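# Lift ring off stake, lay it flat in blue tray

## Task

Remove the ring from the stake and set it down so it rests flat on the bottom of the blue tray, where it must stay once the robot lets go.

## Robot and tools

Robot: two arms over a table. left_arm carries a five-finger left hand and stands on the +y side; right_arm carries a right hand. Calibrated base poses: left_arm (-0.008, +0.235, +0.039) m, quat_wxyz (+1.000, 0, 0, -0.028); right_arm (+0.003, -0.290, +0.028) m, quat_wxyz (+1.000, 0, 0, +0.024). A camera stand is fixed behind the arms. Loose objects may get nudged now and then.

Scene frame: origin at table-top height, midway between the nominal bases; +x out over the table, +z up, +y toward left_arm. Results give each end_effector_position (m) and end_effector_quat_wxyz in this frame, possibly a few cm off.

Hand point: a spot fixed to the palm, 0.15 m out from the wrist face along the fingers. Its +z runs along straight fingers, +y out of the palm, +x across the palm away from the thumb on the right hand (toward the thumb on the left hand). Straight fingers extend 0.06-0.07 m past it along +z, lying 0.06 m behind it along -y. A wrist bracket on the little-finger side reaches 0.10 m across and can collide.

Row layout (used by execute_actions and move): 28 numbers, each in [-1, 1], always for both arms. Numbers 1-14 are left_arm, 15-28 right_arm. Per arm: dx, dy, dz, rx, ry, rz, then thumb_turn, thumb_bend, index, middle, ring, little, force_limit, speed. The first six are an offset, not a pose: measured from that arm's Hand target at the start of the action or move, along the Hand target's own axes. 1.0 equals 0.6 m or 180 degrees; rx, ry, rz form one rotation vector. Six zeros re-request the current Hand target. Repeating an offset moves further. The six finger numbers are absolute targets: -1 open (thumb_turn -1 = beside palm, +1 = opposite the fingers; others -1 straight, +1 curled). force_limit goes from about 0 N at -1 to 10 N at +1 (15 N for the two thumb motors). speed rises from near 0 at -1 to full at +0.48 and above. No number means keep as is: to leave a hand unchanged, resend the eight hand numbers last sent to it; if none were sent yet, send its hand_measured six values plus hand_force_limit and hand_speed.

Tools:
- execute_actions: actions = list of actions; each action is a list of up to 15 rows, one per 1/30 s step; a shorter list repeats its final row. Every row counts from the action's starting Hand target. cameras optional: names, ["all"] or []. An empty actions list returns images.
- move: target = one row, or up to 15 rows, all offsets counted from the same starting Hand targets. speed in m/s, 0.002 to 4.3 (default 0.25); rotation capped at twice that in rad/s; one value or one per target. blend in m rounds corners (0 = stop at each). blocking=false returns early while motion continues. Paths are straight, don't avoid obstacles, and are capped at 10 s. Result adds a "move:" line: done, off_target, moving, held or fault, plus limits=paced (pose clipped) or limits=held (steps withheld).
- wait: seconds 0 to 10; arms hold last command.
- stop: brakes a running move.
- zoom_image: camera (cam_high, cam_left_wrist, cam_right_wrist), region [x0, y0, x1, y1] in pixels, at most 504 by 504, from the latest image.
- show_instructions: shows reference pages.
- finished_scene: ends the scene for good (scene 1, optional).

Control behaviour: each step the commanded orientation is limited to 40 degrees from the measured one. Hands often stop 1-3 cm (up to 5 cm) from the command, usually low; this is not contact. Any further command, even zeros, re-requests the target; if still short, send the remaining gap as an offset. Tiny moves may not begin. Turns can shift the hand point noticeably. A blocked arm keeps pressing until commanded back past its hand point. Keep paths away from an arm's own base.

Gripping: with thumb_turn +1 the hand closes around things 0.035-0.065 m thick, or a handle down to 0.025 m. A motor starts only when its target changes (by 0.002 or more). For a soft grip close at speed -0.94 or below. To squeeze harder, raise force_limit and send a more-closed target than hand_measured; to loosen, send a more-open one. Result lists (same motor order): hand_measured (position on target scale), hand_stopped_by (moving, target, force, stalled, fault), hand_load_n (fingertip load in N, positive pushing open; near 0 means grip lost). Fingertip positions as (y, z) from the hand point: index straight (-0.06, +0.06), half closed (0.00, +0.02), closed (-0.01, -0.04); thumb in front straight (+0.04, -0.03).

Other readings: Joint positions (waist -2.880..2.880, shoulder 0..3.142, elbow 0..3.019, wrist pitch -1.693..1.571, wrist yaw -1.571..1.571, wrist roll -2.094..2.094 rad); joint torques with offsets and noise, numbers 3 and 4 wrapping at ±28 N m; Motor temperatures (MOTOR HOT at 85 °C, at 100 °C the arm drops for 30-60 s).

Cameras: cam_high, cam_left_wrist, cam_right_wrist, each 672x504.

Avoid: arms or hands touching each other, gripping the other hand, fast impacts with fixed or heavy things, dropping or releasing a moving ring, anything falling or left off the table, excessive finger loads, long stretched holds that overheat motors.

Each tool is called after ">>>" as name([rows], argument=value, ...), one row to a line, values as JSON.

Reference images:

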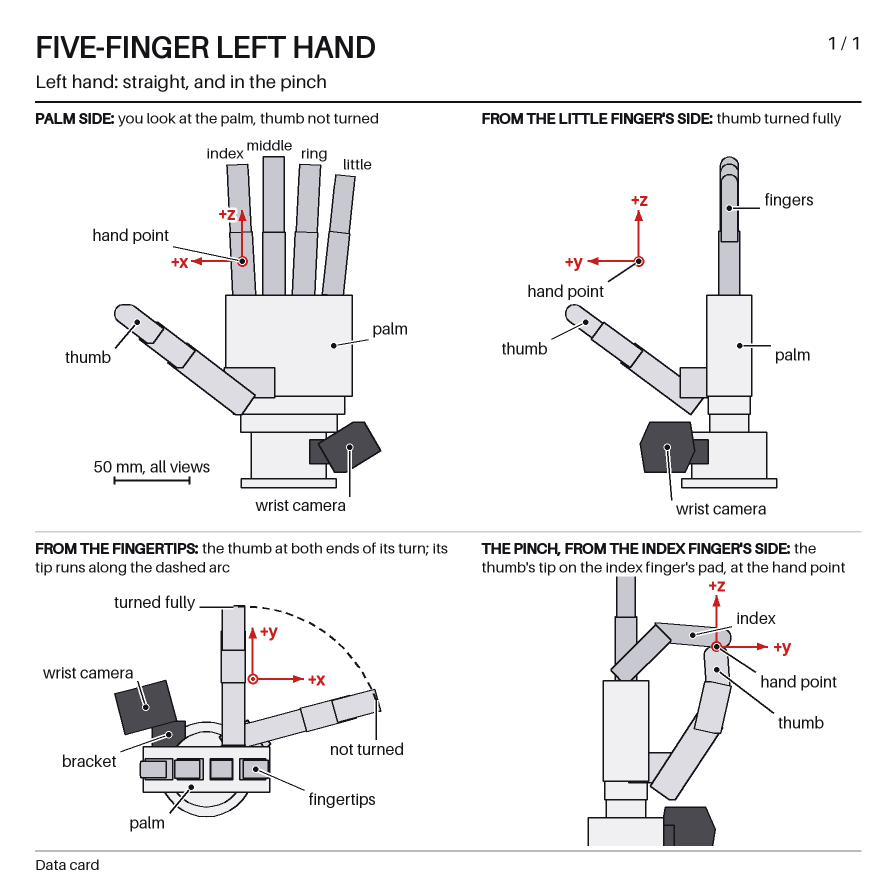

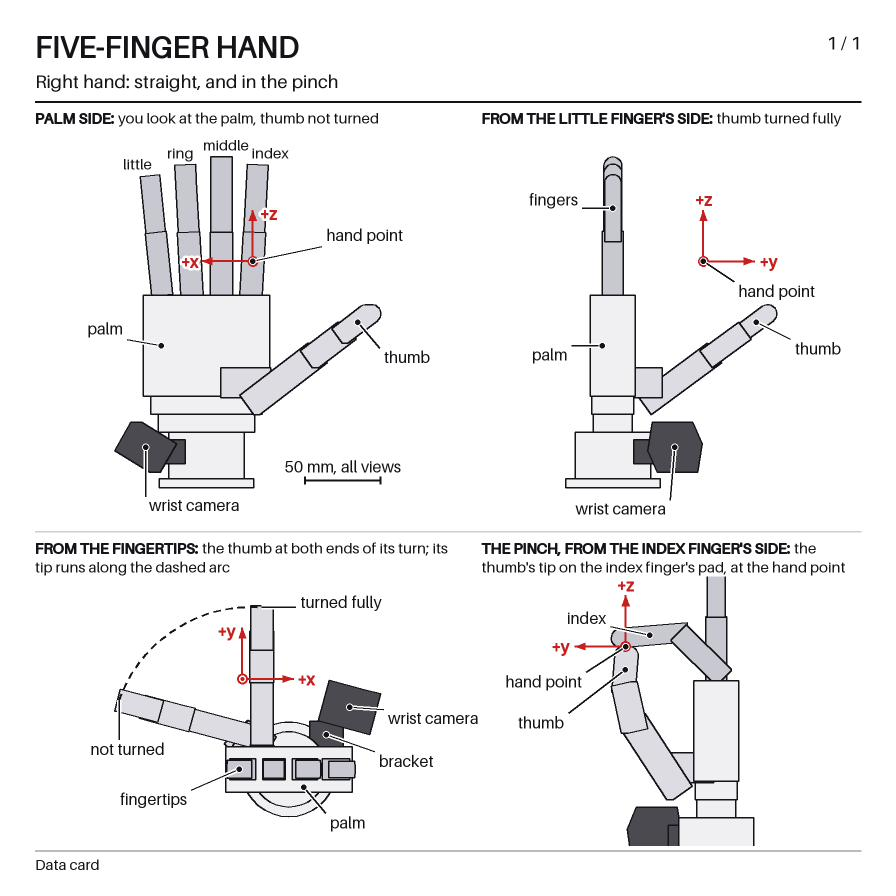

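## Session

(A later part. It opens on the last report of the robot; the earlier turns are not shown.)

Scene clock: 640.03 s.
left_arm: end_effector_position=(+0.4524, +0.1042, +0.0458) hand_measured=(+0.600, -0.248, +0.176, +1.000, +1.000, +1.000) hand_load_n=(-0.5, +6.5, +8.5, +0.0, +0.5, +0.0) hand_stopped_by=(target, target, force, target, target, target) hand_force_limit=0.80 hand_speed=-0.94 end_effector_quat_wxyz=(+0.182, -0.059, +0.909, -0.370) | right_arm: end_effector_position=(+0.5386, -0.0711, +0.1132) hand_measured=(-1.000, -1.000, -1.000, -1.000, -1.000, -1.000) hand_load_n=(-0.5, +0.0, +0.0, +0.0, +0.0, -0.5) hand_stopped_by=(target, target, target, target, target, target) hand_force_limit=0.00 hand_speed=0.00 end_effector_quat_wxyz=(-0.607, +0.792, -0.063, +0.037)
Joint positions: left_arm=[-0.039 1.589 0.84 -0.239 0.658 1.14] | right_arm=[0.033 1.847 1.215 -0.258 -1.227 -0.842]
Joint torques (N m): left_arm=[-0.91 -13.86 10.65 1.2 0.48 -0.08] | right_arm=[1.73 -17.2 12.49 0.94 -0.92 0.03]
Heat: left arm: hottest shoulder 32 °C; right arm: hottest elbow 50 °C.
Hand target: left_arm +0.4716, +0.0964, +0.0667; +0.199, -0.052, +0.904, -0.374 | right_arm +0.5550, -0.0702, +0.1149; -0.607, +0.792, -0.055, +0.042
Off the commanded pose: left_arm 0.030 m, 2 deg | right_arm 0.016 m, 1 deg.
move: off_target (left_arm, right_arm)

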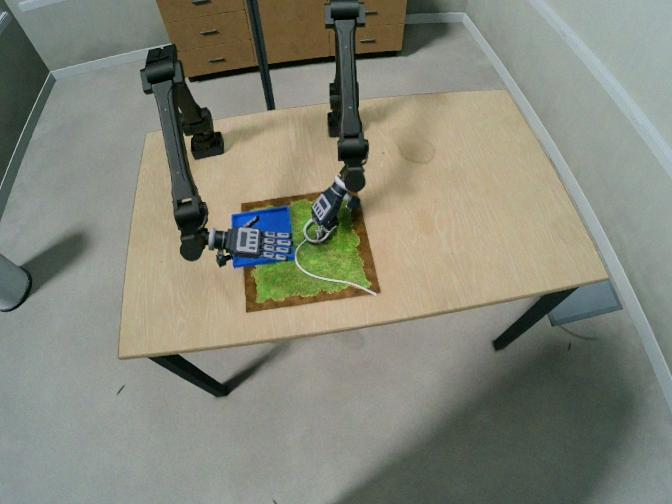

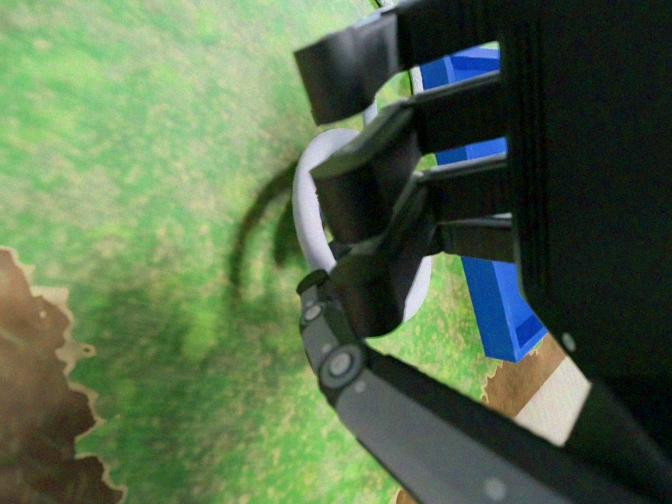

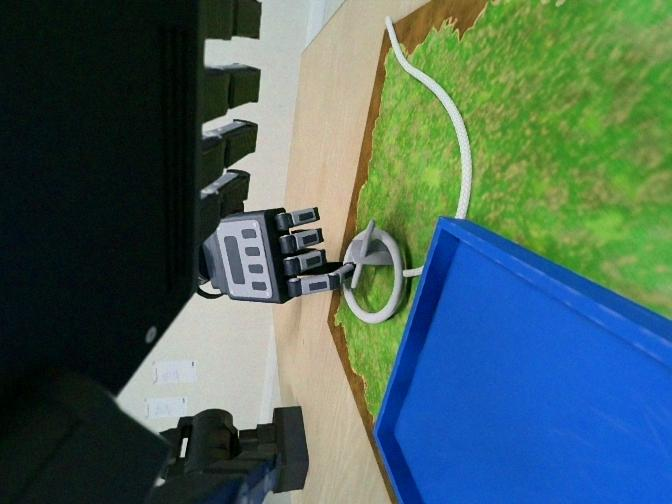

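>>> move(target=[-0.0066,-0.0221,-0.0038,-0.044,0,0,0.6,-0.245,0.56,1.0,1,1,0.8,-0.94,0,0,0,0,0,0,-1,-1,-1,-1,-1,-1,0,0], speed=0.02, cameras=["cam_left_wrist","cam_high","cam_right_wrist"])

>>> zoom_image(camera="cam_high", region=[300, 215, 340, 245])

>>> zoom_image(camera="cam_right_wrist", region=[330, 200, 430, 320])

Scene clock: 646.00 s.
left_arm: end_effector_position=(+0.4539, +0.0983, +0.0560) hand_measured=(+0.600, -0.248, +0.176, +1.000, +1.000, +1.000) hand_load_n=(-0.5, +6.5, +8.5, +0.0, +0.0, +0.0) hand_stopped_by=(target, target, force, target, target, target) hand_force_limit=0.80 hand_speed=-0.94 end_effector_quat_wxyz=(+0.175, -0.071, +0.933, -0.305) | right_arm: end_effector_position=(+0.5386, -0.0711, +0.1132) hand_measured=(-1.000, -1.000, -1.000, -1.000, -1.000, -1.000) hand_load_n=(-0.5, +0.0, +0.0, +0.0, -0.5, -0.5) hand_stopped_by=(target, target, target, target, target, target) hand_force_limit=0.00 hand_speed=0.00 end_effector_quat_wxyz=(-0.607, +0.792, -0.063, +0.037)
Joint positions: left_arm=[-0.112 1.571 0.898 -0.353 0.494 1.109] | right_arm=[0.033 1.847 1.215 -0.258 -1.227 -0.842]
Joint torques (N m): left_arm=[-0.91 -14.1 11.28 1.16 0.31 -0.11] | right_arm=[0.62 -17.26 12.74 1.02 -0.93 -0.04]
Heat: left arm: hottest shoulder 32 °C; right arm: hottest elbow 50 °C.
Hand target: left_arm +0.4736, +0.0893, +0.0787; +0.195, -0.065, +0.928, -0.311 | right_arm +0.5550, -0.0702, +0.1149; -0.607, +0.792, -0.055, +0.042
Off the commanded pose: left_arm 0.031 m, 3 deg | right_arm 0.016 m, 1 deg.
move: off_target (left_arm, right_arm)

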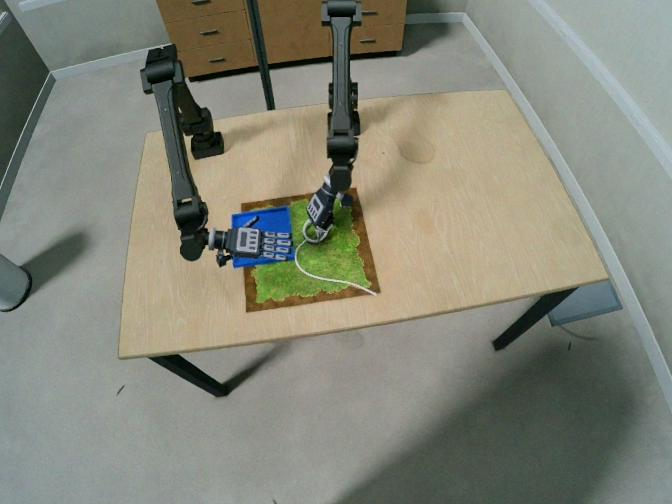

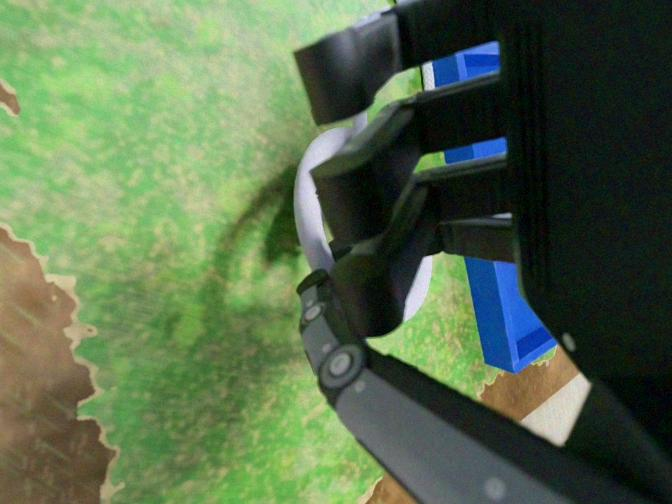

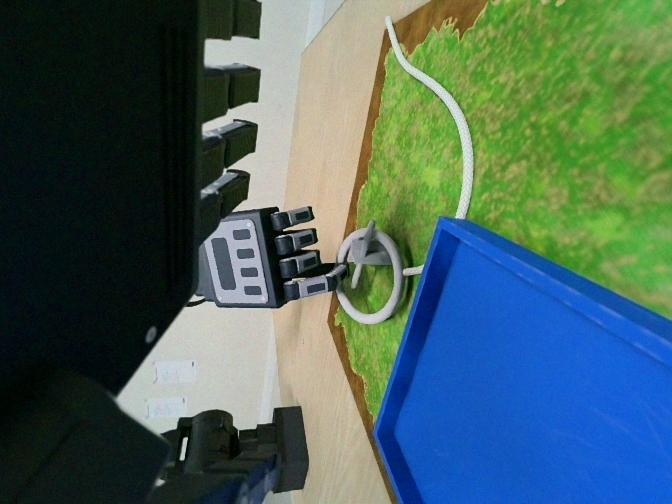

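Scaled by 12.600 from the camera's 672x504 image, which has a finer 960x720 frame.

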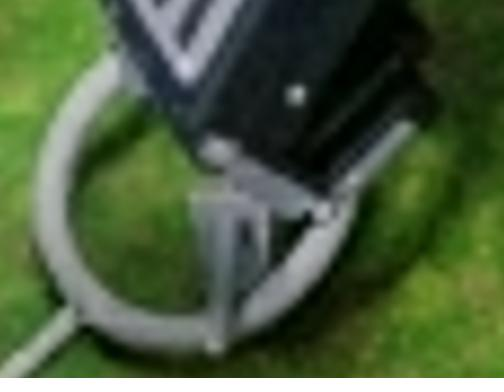

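Scaled by 4.200 from the camera's 672x504 image, which has a finer 960x720 frame.

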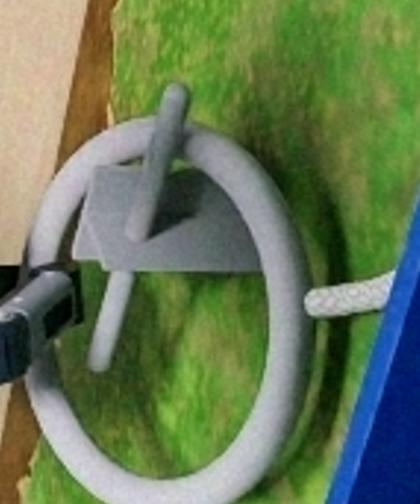

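>>> move(target=[-0.0099,-0.0195,-0.0058,-0.044,0,0,0.6,-0.245,0.56,1.0,1,1,0.8,-0.94,0,0,0,0,0,0,-1,-1,-1,-1,-1,-1,0,0], speed=0.02, cameras=["cam_left_wrist","cam_high","cam_right_wrist"])

>>> zoom_image(camera="cam_high", region=[300, 215, 340, 245])

>>> zoom_image(camera="cam_right_wrist", region=[330, 200, 430, 320])

Scene clock: 652.57 s.
left_arm: end_effector_position=(+0.4590, +0.0938, +0.0714) hand_measured=(+0.600, -0.248, +0.176, +1.000, +1.000, +1.000) hand_load_n=(-0.5, +4.5, +9.0, +0.0, +0.0, +0.0) hand_stopped_by=(target, target, force, target, target, target) hand_force_limit=0.80 hand_speed=-0.94 end_effector_quat_wxyz=(+0.173, -0.082, +0.952, -0.239) | right_arm: end_effector_position=(+0.5386, -0.0711, +0.1132) hand_measured=(-1.000, -1.000, -1.000, -1.000, -1.000, -1.000) hand_load_n=(+0.0, -0.5, -0.5, +0.0, +0.0, +0.0) hand_stopped_by=(target, target, target, target, target, target) hand_force_limit=0.00 hand_speed=0.00 end_effector_quat_wxyz=(-0.607, +0.792, -0.063, +0.037)
Joint positions: left_arm=[-0.179 1.567 0.973 -0.469 0.335 1.075] | right_arm=[0.033 1.847 1.215 -0.258 -1.227 -0.842]
Joint torques (N m): left_arm=[-1.03 -13.51 11.7 1.11 0.17 -0.07] | right_arm=[0.73 -17.14 12.63 1.01 -0.96 -0.04]
Heat: left arm: hottest shoulder 32 °C; right arm: hottest elbow 50 °C.
Hand target: left_arm +0.4777, +0.0835, +0.0903; +0.190, -0.079, +0.947, -0.246 | right_arm +0.5550, -0.0702, +0.1149; -0.607, +0.792, -0.055, +0.042
Off the commanded pose: left_arm 0.028 m, 2 deg | right_arm 0.016 m, 1 deg.
move: off_target (left_arm, right_arm)

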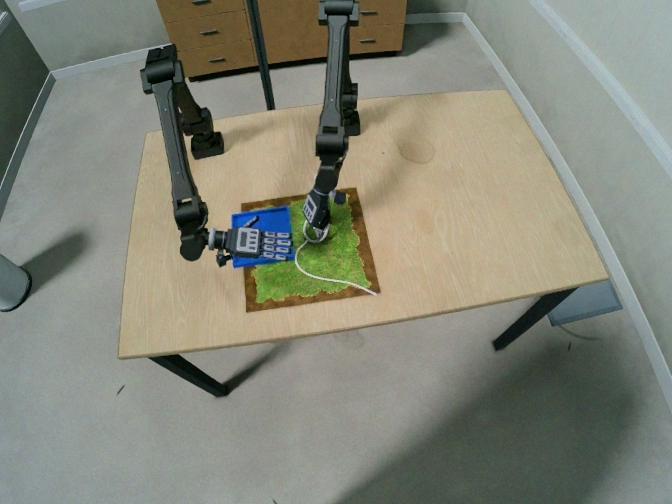

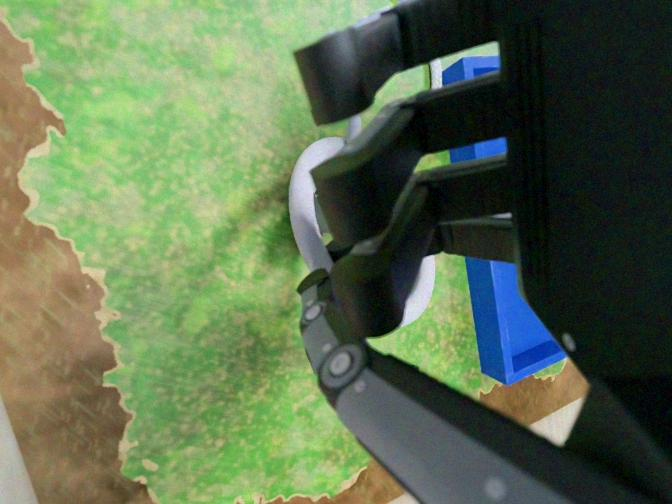

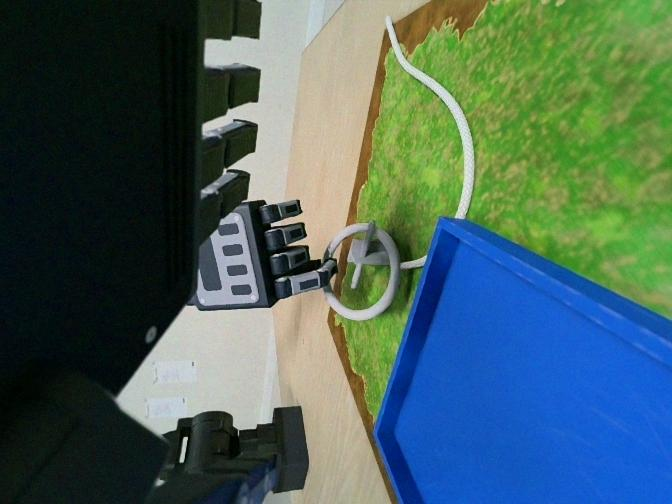

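Scaled by 12.600 from the camera's 672x504 image, which has a finer 960x720 frame.

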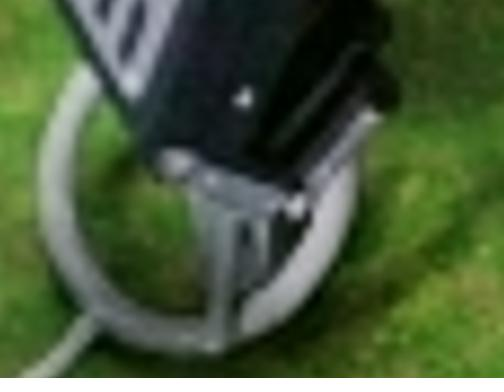

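Scaled by 4.200 from the camera's 672x504 image, which has a finer 960x720 frame.

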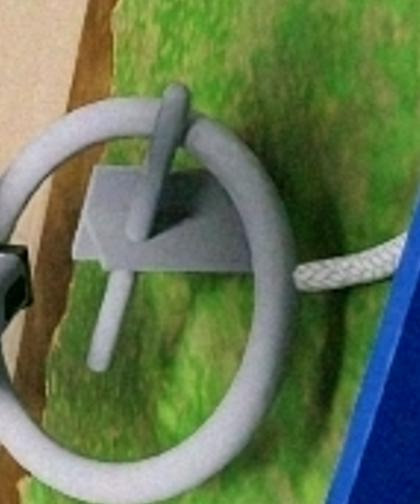

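>>> move(target=[-0.0133,0.006,0.0078,0,0,0,0.6,-0.245,0.56,1.0,1,1,0.8,-0.94,0,0,0,0,0,0,-1,-1,-1,-1,-1,-1,0,0], speed=0.02, cameras=["cam_left_wrist","cam_high","cam_right_wrist"])

>>> zoom_image(camera="cam_high", region=[300, 215, 340, 245])

>>> zoom_image(camera="cam_right_wrist", region=[320, 200, 430, 320])

Scene clock: 655.07 s.
left_arm: end_effector_position=(+0.4711, +0.0907, +0.0823) hand_measured=(+0.600, -0.246, +0.178, +1.000, +1.000, +1.000) hand_load_n=(+0.0, +0.0, +0.0, +0.0, +0.0, +0.0) hand_stopped_by=(target, target, force, target, target, target) hand_force_limit=0.80 hand_speed=-0.94 end_effector_quat_wxyz=(+0.185, -0.080, +0.949, -0.244) | right_arm: end_effector_position=(+0.5386, -0.0711, +0.1132) hand_measured=(-1.000, -1.000, -1.000, -1.000, -1.000, -1.000) hand_load_n=(+0.0, +0.0, -0.5, +0.0, +0.0, +0.0) hand_stopped_by=(target, target, target, target, target, target) hand_force_limit=0.00 hand_speed=0.00 end_effector_quat_wxyz=(-0.607, +0.792, -0.063, +0.037)
Joint positions: left_arm=[-0.179 1.567 1 -0.47 0.336 1.075] | right_arm=[0.033 1.847 1.215 -0.258 -1.227 -0.842]
Joint torques (N m): left_arm=[-0.26 -11.69 11.48 1.24 0.36 0.03] | right_arm=[1.73 -16.91 12.68 0.83 -0.97 -0.06]
Heat: left arm: hottest shoulder 32 °C; right arm: hottest elbow 50 °C.
Hand target: left_arm +0.4868, +0.0864, +0.0874; +0.190, -0.079, +0.947, -0.246 | right_arm +0.5550, -0.0702, +0.1149; -0.607, +0.792, -0.055, +0.042
Off the commanded pose: left_arm 0.017 m, 1 deg | right_arm 0.016 m, 1 deg.
move: off_target (left_arm, right_arm)

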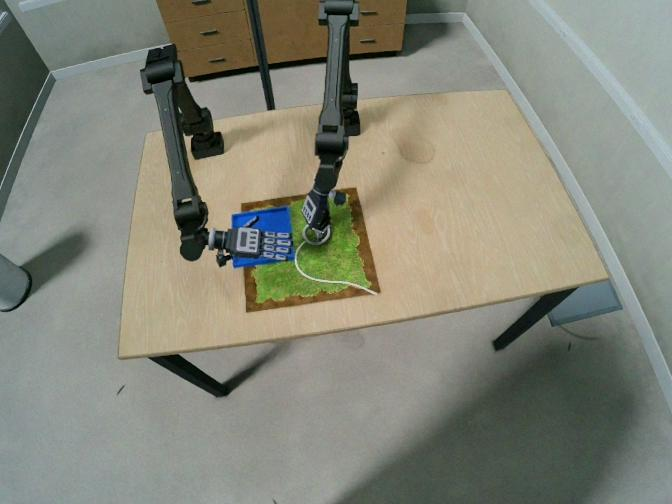

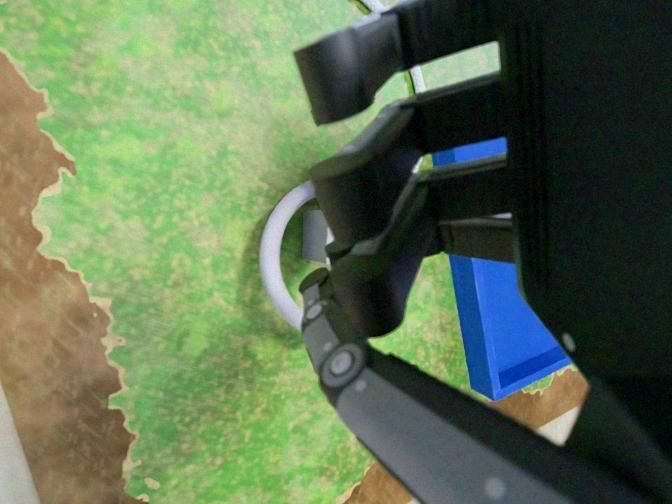

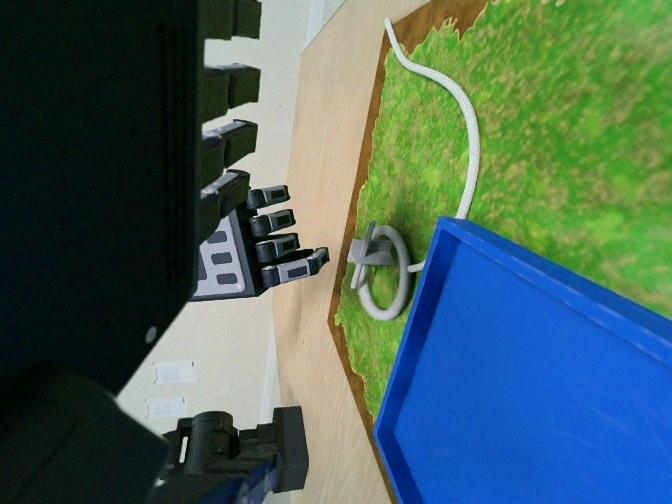

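Scaled by 12.600 from the camera's 672x504 image, which has a finer 960x720 frame.

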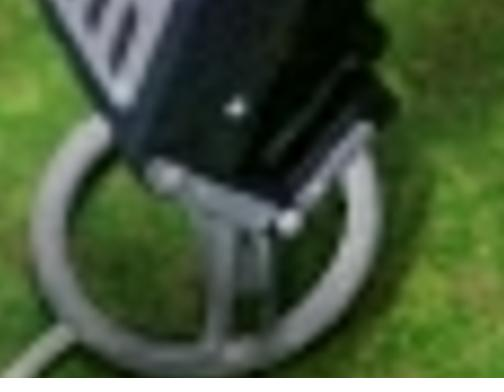

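Scaled by 4.200 from the camera's 672x504 image, which has a finer 960x720 frame.

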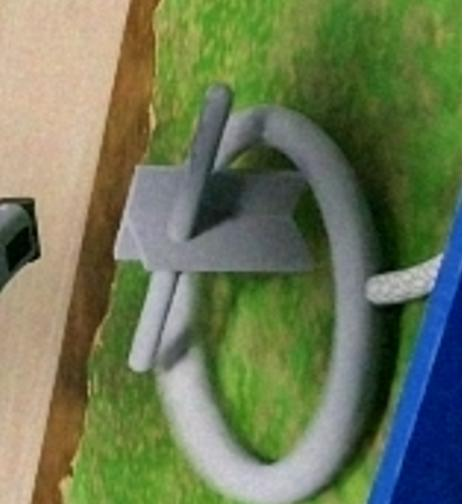

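>>> move(target=[0.0119,0.0707,-0.0329,0.2132,0.0149,-0.0147,0.6,-0.25,-0.5,1.0,1,1,0.2,-0.2,0,0,0,0,0,0,-1,-1,-1,-1,-1,-1,0,0], speed=0.2, cameras=["cam_high"])

>>> zoom_image(camera="cam_high", region=[300, 215, 340, 245])

Scene clock: 661.07 s.
left_arm: end_effector_position=(+0.4715, +0.1259, +0.0927) hand_measured=(+0.600, -0.250, -0.500, +1.000, +1.000, +1.000) hand_load_n=(+0.0, +0.0, +0.0, +0.0, +0.0, +0.0) hand_stopped_by=(target, target, target, target, target, target) hand_force_limit=0.20 hand_speed=-0.20 end_effector_quat_wxyz=(+0.181, -0.023, +0.815, -0.550) | right_arm: end_effector_position=(+0.5386, -0.0711, +0.1132) hand_measured=(-1.000, -1.000, -1.000, -1.000, -1.000, -1.000) hand_load_n=(-0.5, +0.0, +0.0, +0.0, +0.0, +0.0) hand_stopped_by=(target, target, target, target, target, target) hand_force_limit=0.00 hand_speed=0.00 end_effector_quat_wxyz=(-0.607, +0.792, -0.063, +0.037)
Joint positions: left_arm=[0.165 1.648 0.896 -0.222 1.163 1.223] | right_arm=[0.033 1.847 1.215 -0.258 -1.227 -0.842]
Joint torques (N m): left_arm=[0.44 -11.69 6.37 1.78 0.95 0.13] | right_arm=[1.14 -16.38 12.63 1.1 -0.95 0.01]
Heat: left arm: hottest elbow 33 °C; right arm: hottest elbow 50 °C.
Hand target: left_arm +0.4699, +0.1301, +0.0799; +0.178, -0.028, +0.816, -0.550 | right_arm +0.5550, -0.0702, +0.1149; -0.607, +0.792, -0.055, +0.042
Off the commanded pose: left_arm 0.013 m, 1 deg | right_arm 0.016 m, 1 deg.
move: off_target (left_arm, right_arm)
Images, in order (width x height): cam_high 672x504.

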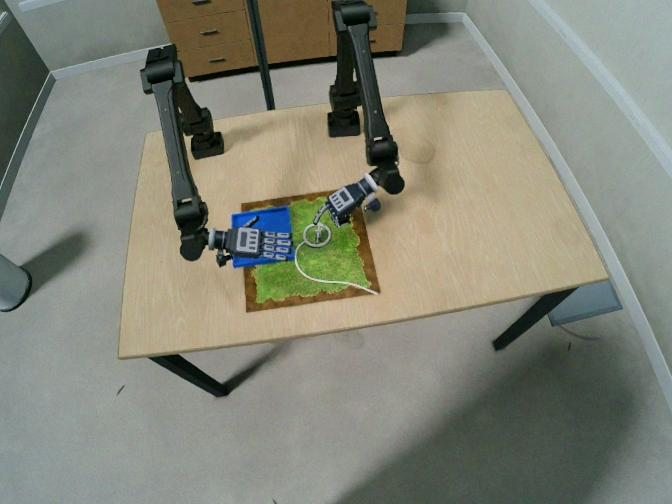

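Scaled by 12.600 from the camera's 672x504 image, which has a finer 960x720 frame.

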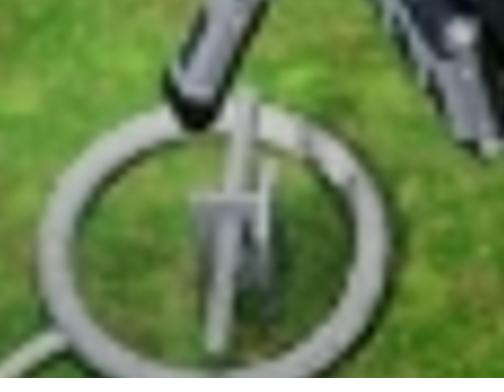

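>>> move(target=[0.0488,0.0956,0.0409,0,0,0,0.6,-0.25,-0.5,1.0,1,1,0.2,-0.2,0,0,0,0,0,0,-1,-1,-1,-1,-1,-1,0,0], speed=0.1, cameras=["cam_high","cam_left_wrist"])

>>> zoom_image(camera="cam_high", region=[300, 215, 340, 245])

>>> zoom_image(camera="cam_left_wrist", region=[220, 140, 420, 360])

Scene clock: 663.23 s.
left_arm: end_effector_position=(+0.4673, +0.1227, +0.0423) hand_measured=(+0.600, -0.250, -0.500, +1.000, +1.000, +1.000) hand_load_n=(+0.0, +0.0, +5.5, +0.0, +0.0, +0.0) hand_stopped_by=(target, target, target, target, target, target) hand_force_limit=0.20 hand_speed=-0.20 end_effector_quat_wxyz=(+0.195, -0.009, +0.806, -0.559) | right_arm: end_effector_position=(+0.5386, -0.0711, +0.1132) hand_measured=(-1.000, -1.000, -1.000, -1.000, -1.000, -1.000) hand_load_n=(-0.5, +0.0, -0.5, +0.0, -0.5, +0.0) hand_stopped_by=(target, target, target, target, target, target) hand_force_limit=0.00 hand_speed=0.00 end_effector_quat_wxyz=(-0.607, +0.792, -0.063, +0.037)
Joint positions: left_arm=[0.166 1.755 0.827 0.003 1.187 1.213] | right_arm=[0.033 1.847 1.215 -0.258 -1.227 -0.842]
Joint torques (N m): left_arm=[-0.32 -9.93 4.72 1.77 -0.46 0.09] | right_arm=[1.9 -16.26 12.52 0.9 -0.96 -0.04]
Heat: left arm: hottest elbow 33 °C; right arm: hottest elbow 50 °C.
Hand target: left_arm +0.4590, +0.1239, +0.0121; +0.178, -0.028, +0.816, -0.550 | right_arm +0.5550, -0.0702, +0.1149; -0.607, +0.792, -0.055, +0.042
Off the commanded pose: left_arm 0.031 m, 3 deg | right_arm 0.016 m, 1 deg.
move: off_target (left_arm, right_arm)
Images, in order (width x height): cam_high 672x504, cam_left_wrist 672x504.

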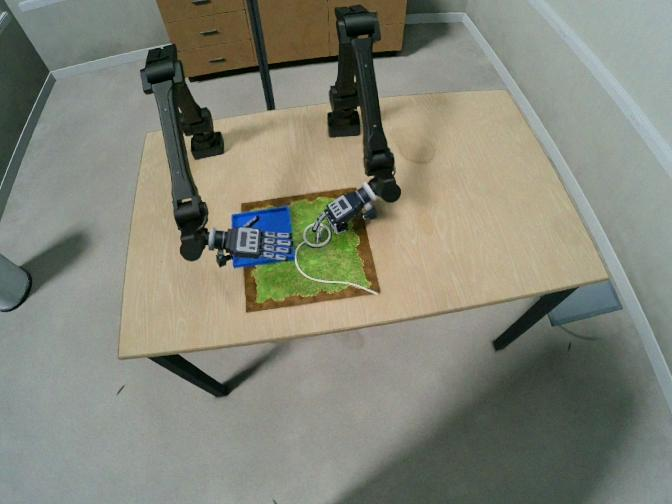

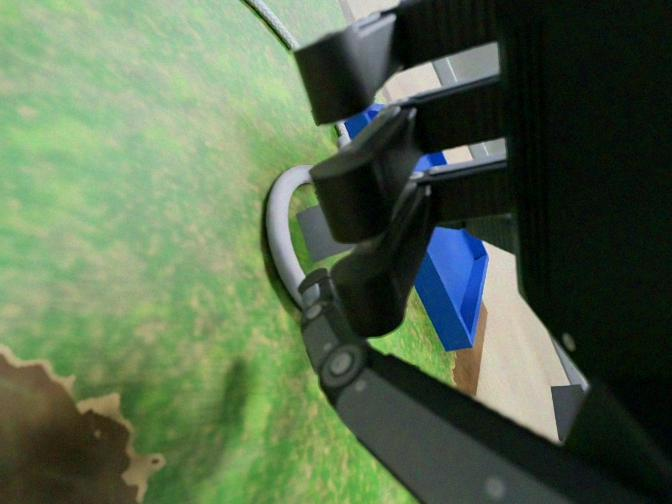

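Scaled by 12.600 from the camera's 672x504 image, which has a finer 960x720 frame.

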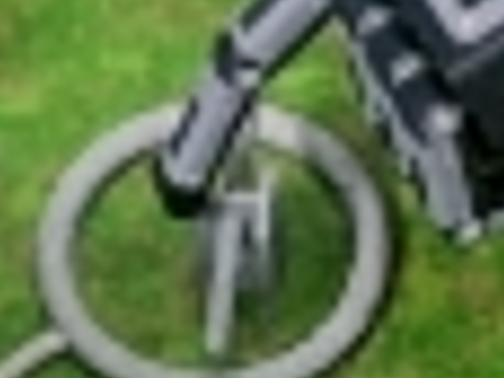

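Scaled by 2.291 from the camera's 672x504 image, which has a finer 960x720 frame.

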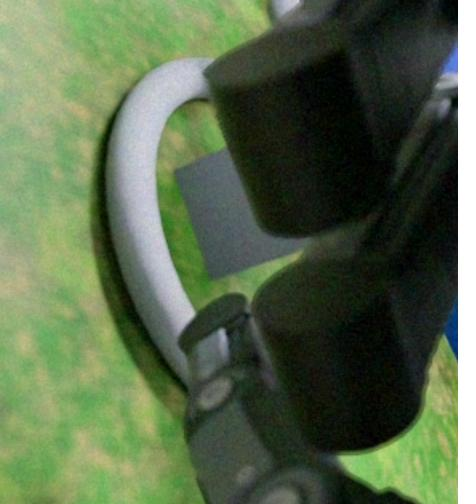

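>>> move([
  [-0.0217,-0.0754,-0.0278,0,0,0,0.6,-0.25,-0.5,1.0,1,1,0.2,-0.2,0,0,0,0,0,0,-1,-1,-1,-1,-1,-1,0,0],
  [-0.0217,-0.0754,-0.0278,0,0,0,0.6,-0.25,-0.12,1.0,1,1,0.2,0.0,0,0,0,0,0,0,-1,-1,-1,-1,-1,-1,0,0],
  [0.0035,0.0009,-0.0023,0,0,0,0.6,-0.25,-0.12,1.0,1,1,0.2,-0.2,0,0,0,0,0,0,-1,-1,-1,-1,-1,-1,0,0],
], speed=0.1, cameras=["cam_high","cam_left_wrist"])

>>> zoom_image(camera="cam_high", region=[300, 215, 340, 245])

>>> zoom_image(camera="cam_left_wrist", region=[220, 140, 420, 360])

Scene clock: 667.53 s.
left_arm: end_effector_position=(+0.4608, +0.1252, +0.0227) hand_measured=(+0.600, -0.250, -0.120, +1.000, +1.000, +1.000) hand_load_n=(+0.0, +0.0, +0.0, +0.0, +0.0, +0.0) hand_stopped_by=(target, target, target, target, target, target) hand_force_limit=0.20 hand_speed=-0.20 end_effector_quat_wxyz=(+0.183, -0.025, +0.814, -0.550) | right_arm: end_effector_position=(+0.5386, -0.0711, +0.1132) hand_measured=(-1.000, -1.000, -1.000, -1.000, -1.000, -1.000) hand_load_n=(+0.0, +0.0, +0.0, +0.0, +0.0, +0.0) hand_stopped_by=(target, target, target, target, target, target) hand_force_limit=0.00 hand_speed=0.00 end_effector_quat_wxyz=(-0.607, +0.792, -0.063, +0.037)
Joint positions: left_arm=[0.166 1.786 0.817 0.006 1.16 1.213] | right_arm=[0.033 1.847 1.215 -0.258 -1.227 -0.842]
Joint torques (N m): left_arm=[-0.32 -12.45 5.11 1.85 0.83 0.07] | right_arm=[1.9 -16.38 12.55 0.9 -0.94 -0.07]
Heat: left arm: hottest shoulder 32 °C; right arm: hottest elbow 50 °C.
Hand target: left_arm +0.4567, +0.1248, +0.0115; +0.178, -0.028, +0.816, -0.550 | right_arm +0.5550, -0.0702, +0.1149; -0.607, +0.792, -0.055, +0.042
Off the commanded pose: left_arm 0.012 m, 1 deg | right_arm 0.016 m, 1 deg.
move: off_target (left_arm, right_arm); target 3's new numbers were sent with left_arm's hand 0.012 m and 1 deg from that target
Images, in order (width x height): cam_high 672x504, cam_left_wrist 672x504.

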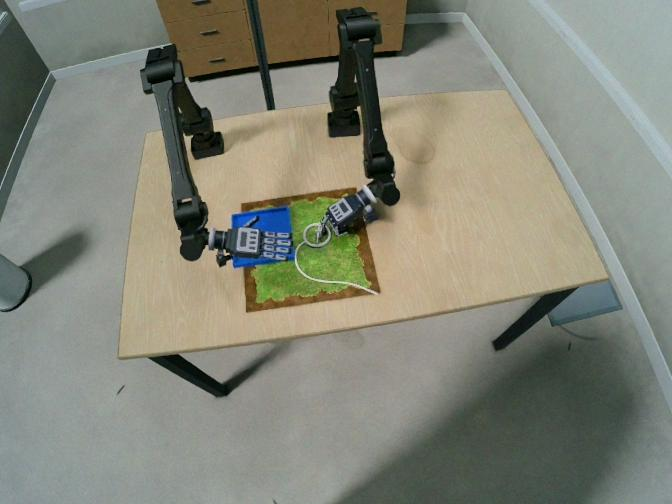

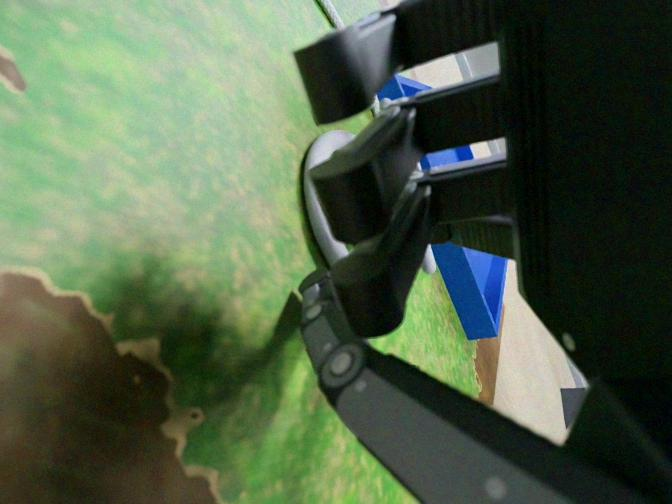

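Scaled by 12.600 from the camera's 672x504 image, which has a finer 960x720 frame.

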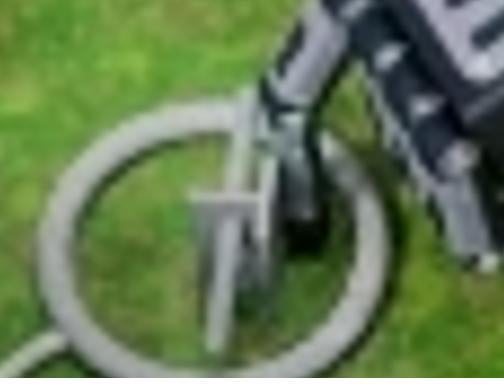

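Scaled by 2.291 from the camera's 672x504 image, which has a finer 960x720 frame.

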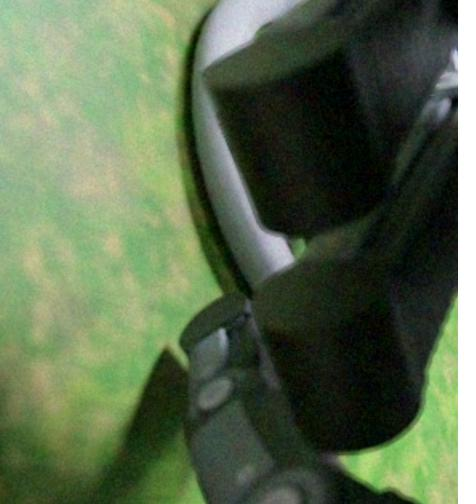

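>>> move([
  [0.0141,0.0336,0.0149,0,0,0,0.6,-0.25,-0.12,1.0,1,1,0.2,-0.2,0,0,0,0,0,0,-1,-1,-1,-1,-1,-1,0,0],
  [0.0141,0.0336,0.0149,0,0,0,0.6,-0.25,0.07,1.0,1,1,0.2,-0.8,0,0,0,0,0,0,-1,-1,-1,-1,-1,-1,0,0],
], speed=0.08, cameras=["cam_high","cam_left_wrist"])

>>> zoom_image(camera="cam_high", region=[300, 215, 340, 245])

>>> zoom_image(camera="cam_left_wrist", region=[220, 140, 420, 360])

Scene clock: 669.77 s.
left_arm: end_effector_position=(+0.4654, +0.1243, +0.0174) hand_measured=(+0.600, -0.250, +0.070, +1.000, +1.000, +1.000) hand_load_n=(+0.0, -1.0, +2.0, +0.0, +0.0, +0.0) hand_stopped_by=(target, target, target, target, target, target) hand_force_limit=0.20 hand_speed=-0.80 end_effector_quat_wxyz=(+0.198, -0.013, +0.808, -0.555) | right_arm: end_effector_position=(+0.5386, -0.0711, +0.1132) hand_measured=(-1.000, -1.000, -1.000, -1.000, -1.000, -1.000) hand_load_n=(+0.0, +0.0, +0.0, +0.0, +0.0, +0.0) hand_stopped_by=(target, target, target, target, target, target) hand_force_limit=0.00 hand_speed=0.00 end_effector_quat_wxyz=(-0.607, +0.792, -0.063, +0.037)
Joint positions: left_arm=[0.167 1.81 0.806 0.087 1.176 1.205] | right_arm=[0.033 1.847 1.215 -0.258 -1.227 -0.842]
Joint torques (N m): left_arm=[-0.5 -9.99 4.52 1.57 0 0.11] | right_arm=[1.38 -17.2 12.68 0.91 -0.93 -0.1]
Heat: left arm: hottest shoulder 32 °C; right arm: hottest elbow 50 °C.
Hand target: left_arm +0.4547, +0.1228, -0.0118; +0.178, -0.028, +0.816, -0.550 | right_arm +0.5550, -0.0702, +0.1149; -0.607, +0.792, -0.055, +0.042
Off the commanded pose: left_arm 0.031 m, 3 deg | right_arm 0.016 m, 1 deg.
move: off_target (left_arm, right_arm); target 2's new numbers were sent with left_arm's hand 0.031 m and 3 deg from that target
Images, in order (width x height): cam_high 672x504, cam_left_wrist 672x504.

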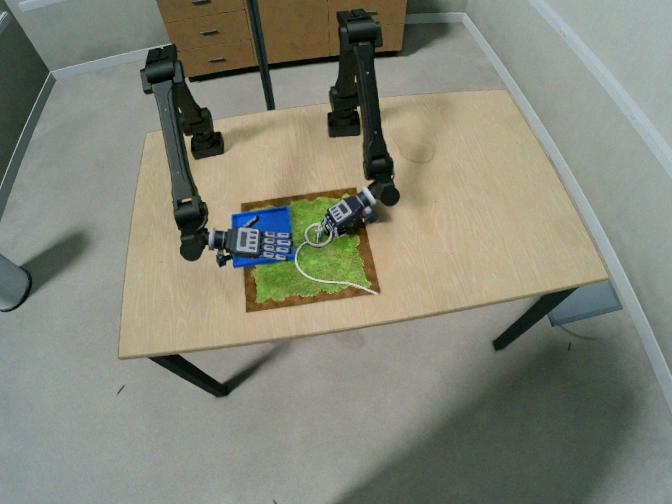

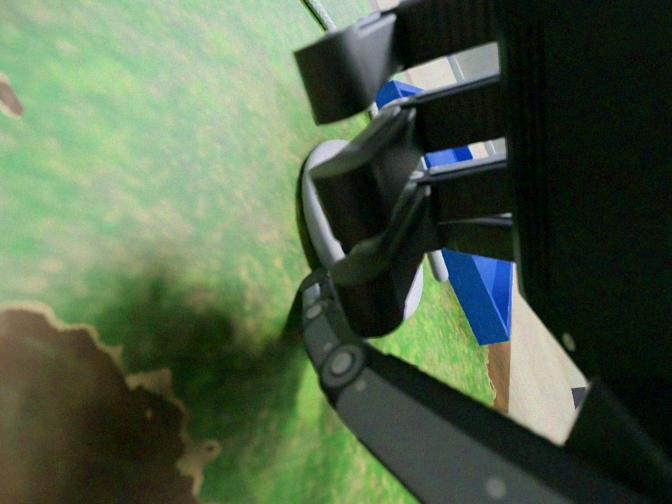

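Scaled by 12.600 from the camera's 672x504 image, which has a finer 960x720 frame.

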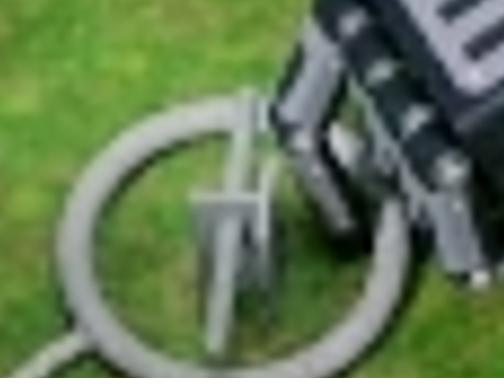

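Scaled by 2.291 from the camera's 672x504 image, which has a finer 960x720 frame.

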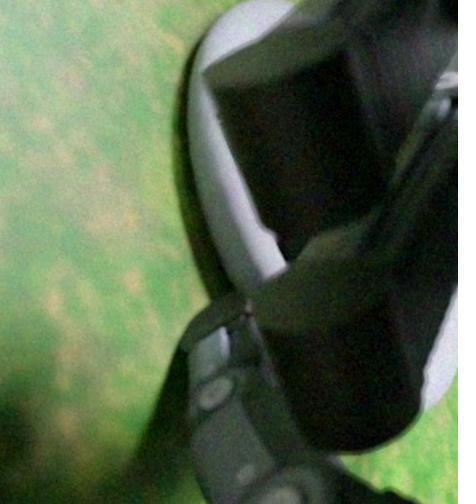

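>>> move([
  [0,0,0,0,0,0,0.6,-0.245,0.4,1.0,1,1,-0.3,-0.85,0,0,0,0,0,0,-1,-1,-1,-1,-1,-1,0,0],
  [0,0,0,0,0,0,0.6,-0.245,0.5,1.0,1,1,0.7,-0.9,0,0,0,0,0,0,-1,-1,-1,-1,-1,-1,0,0],
], speed=0.08, cameras=["cam_high","cam_left_wrist"])

>>> zoom_image(camera="cam_high", region=[300, 215, 340, 245])

>>> zoom_image(camera="cam_left_wrist", region=[220, 140, 420, 360])

Scene clock: 671.30 s.
left_arm: end_effector_position=(+0.4654, +0.1243, +0.0171) hand_measured=(+0.600, -0.246, +0.166, +1.000, +1.000, +1.000) hand_load_n=(+0.5, +0.0, +10.0, +0.0, +0.0, +0.0) hand_stopped_by=(target, target, force, target, target, target) hand_force_limit=0.70 hand_speed=-0.90 end_effector_quat_wxyz=(+0.198, -0.013, +0.808, -0.555) | right_arm: end_effector_position=(+0.5386, -0.0711, +0.1132) hand_measured=(-1.000, -1.000, -1.000, -1.000, -1.000, -1.000) hand_load_n=(-0.5, +0.0, +0.0, +0.0, +0.0, +0.0) hand_stopped_by=(target, target, target, target, target, target) hand_force_limit=0.00 hand_speed=0.00 end_effector_quat_wxyz=(-0.607, +0.792, -0.063, +0.037)
Joint positions: left_arm=[0.167 1.81 0.806 0.088 1.176 1.205] | right_arm=[0.033 1.847 1.215 -0.258 -1.227 -0.842]
Joint torques (N m): left_arm=[-0.62 -10.05 4.53 1.57 -0.01 0.09] | right_arm=[1.44 -17.08 12.6 0.83 -0.96 -0.05]
Heat: left arm: hottest shoulder 32 °C; right arm: hottest elbow 50 °C.
Hand target: left_arm +0.4546, +0.1228, -0.0119; +0.178, -0.028, +0.816, -0.550 | right_arm +0.5550, -0.0702, +0.1149; -0.607, +0.792, -0.055, +0.042
Off the commanded pose: left_arm 0.031 m, 3 deg | right_arm 0.016 m, 1 deg.
move: off_target (left_arm, right_arm); target 2's new numbers were sent with left_arm's hand 0.031 m and 3 deg from that target
Images, in order (width x height): cam_high 672x504, cam_left_wrist 672x504.

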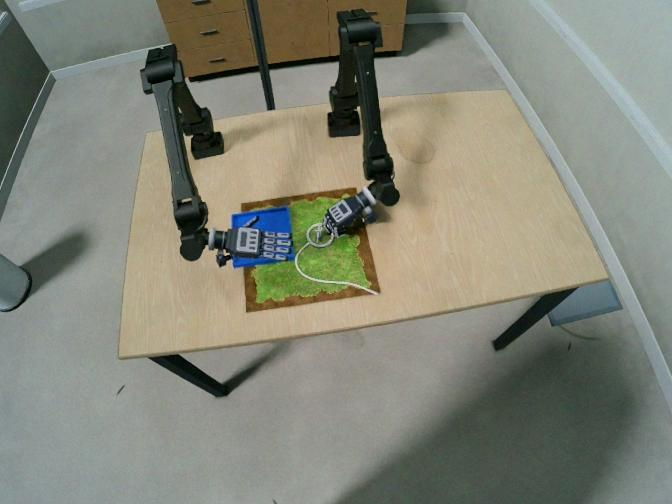

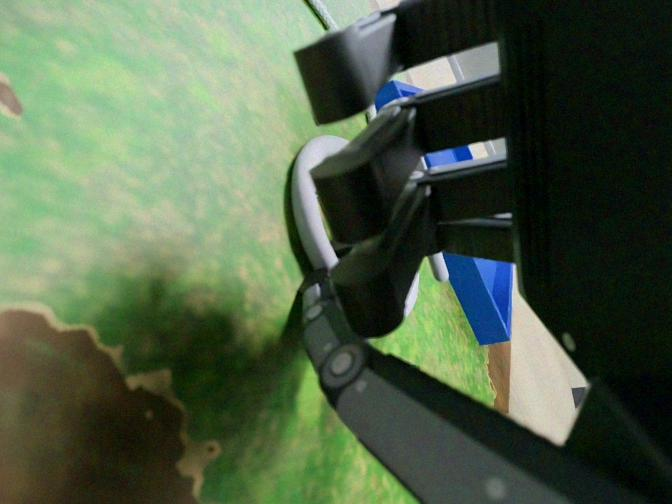

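Scaled by 12.600 from the camera's 672x504 image, which has a finer 960x720 frame.

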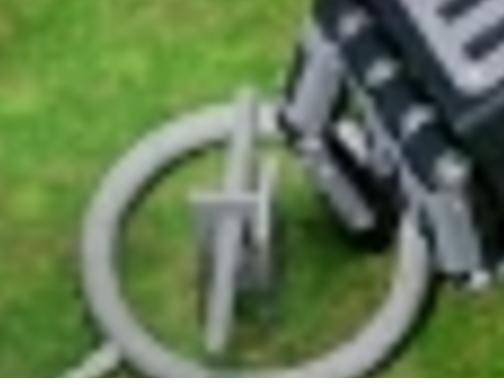

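Scaled by 2.291 from the camera's 672x504 image, which has a finer 960x720 frame.

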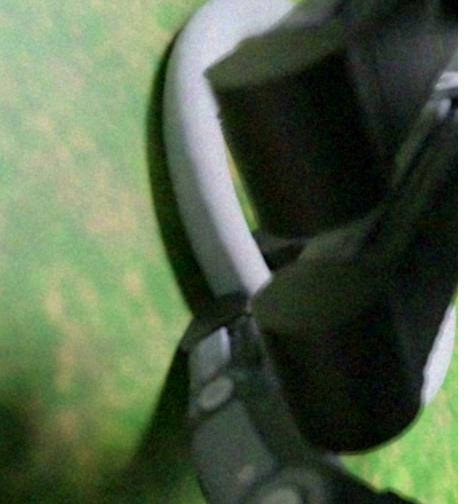

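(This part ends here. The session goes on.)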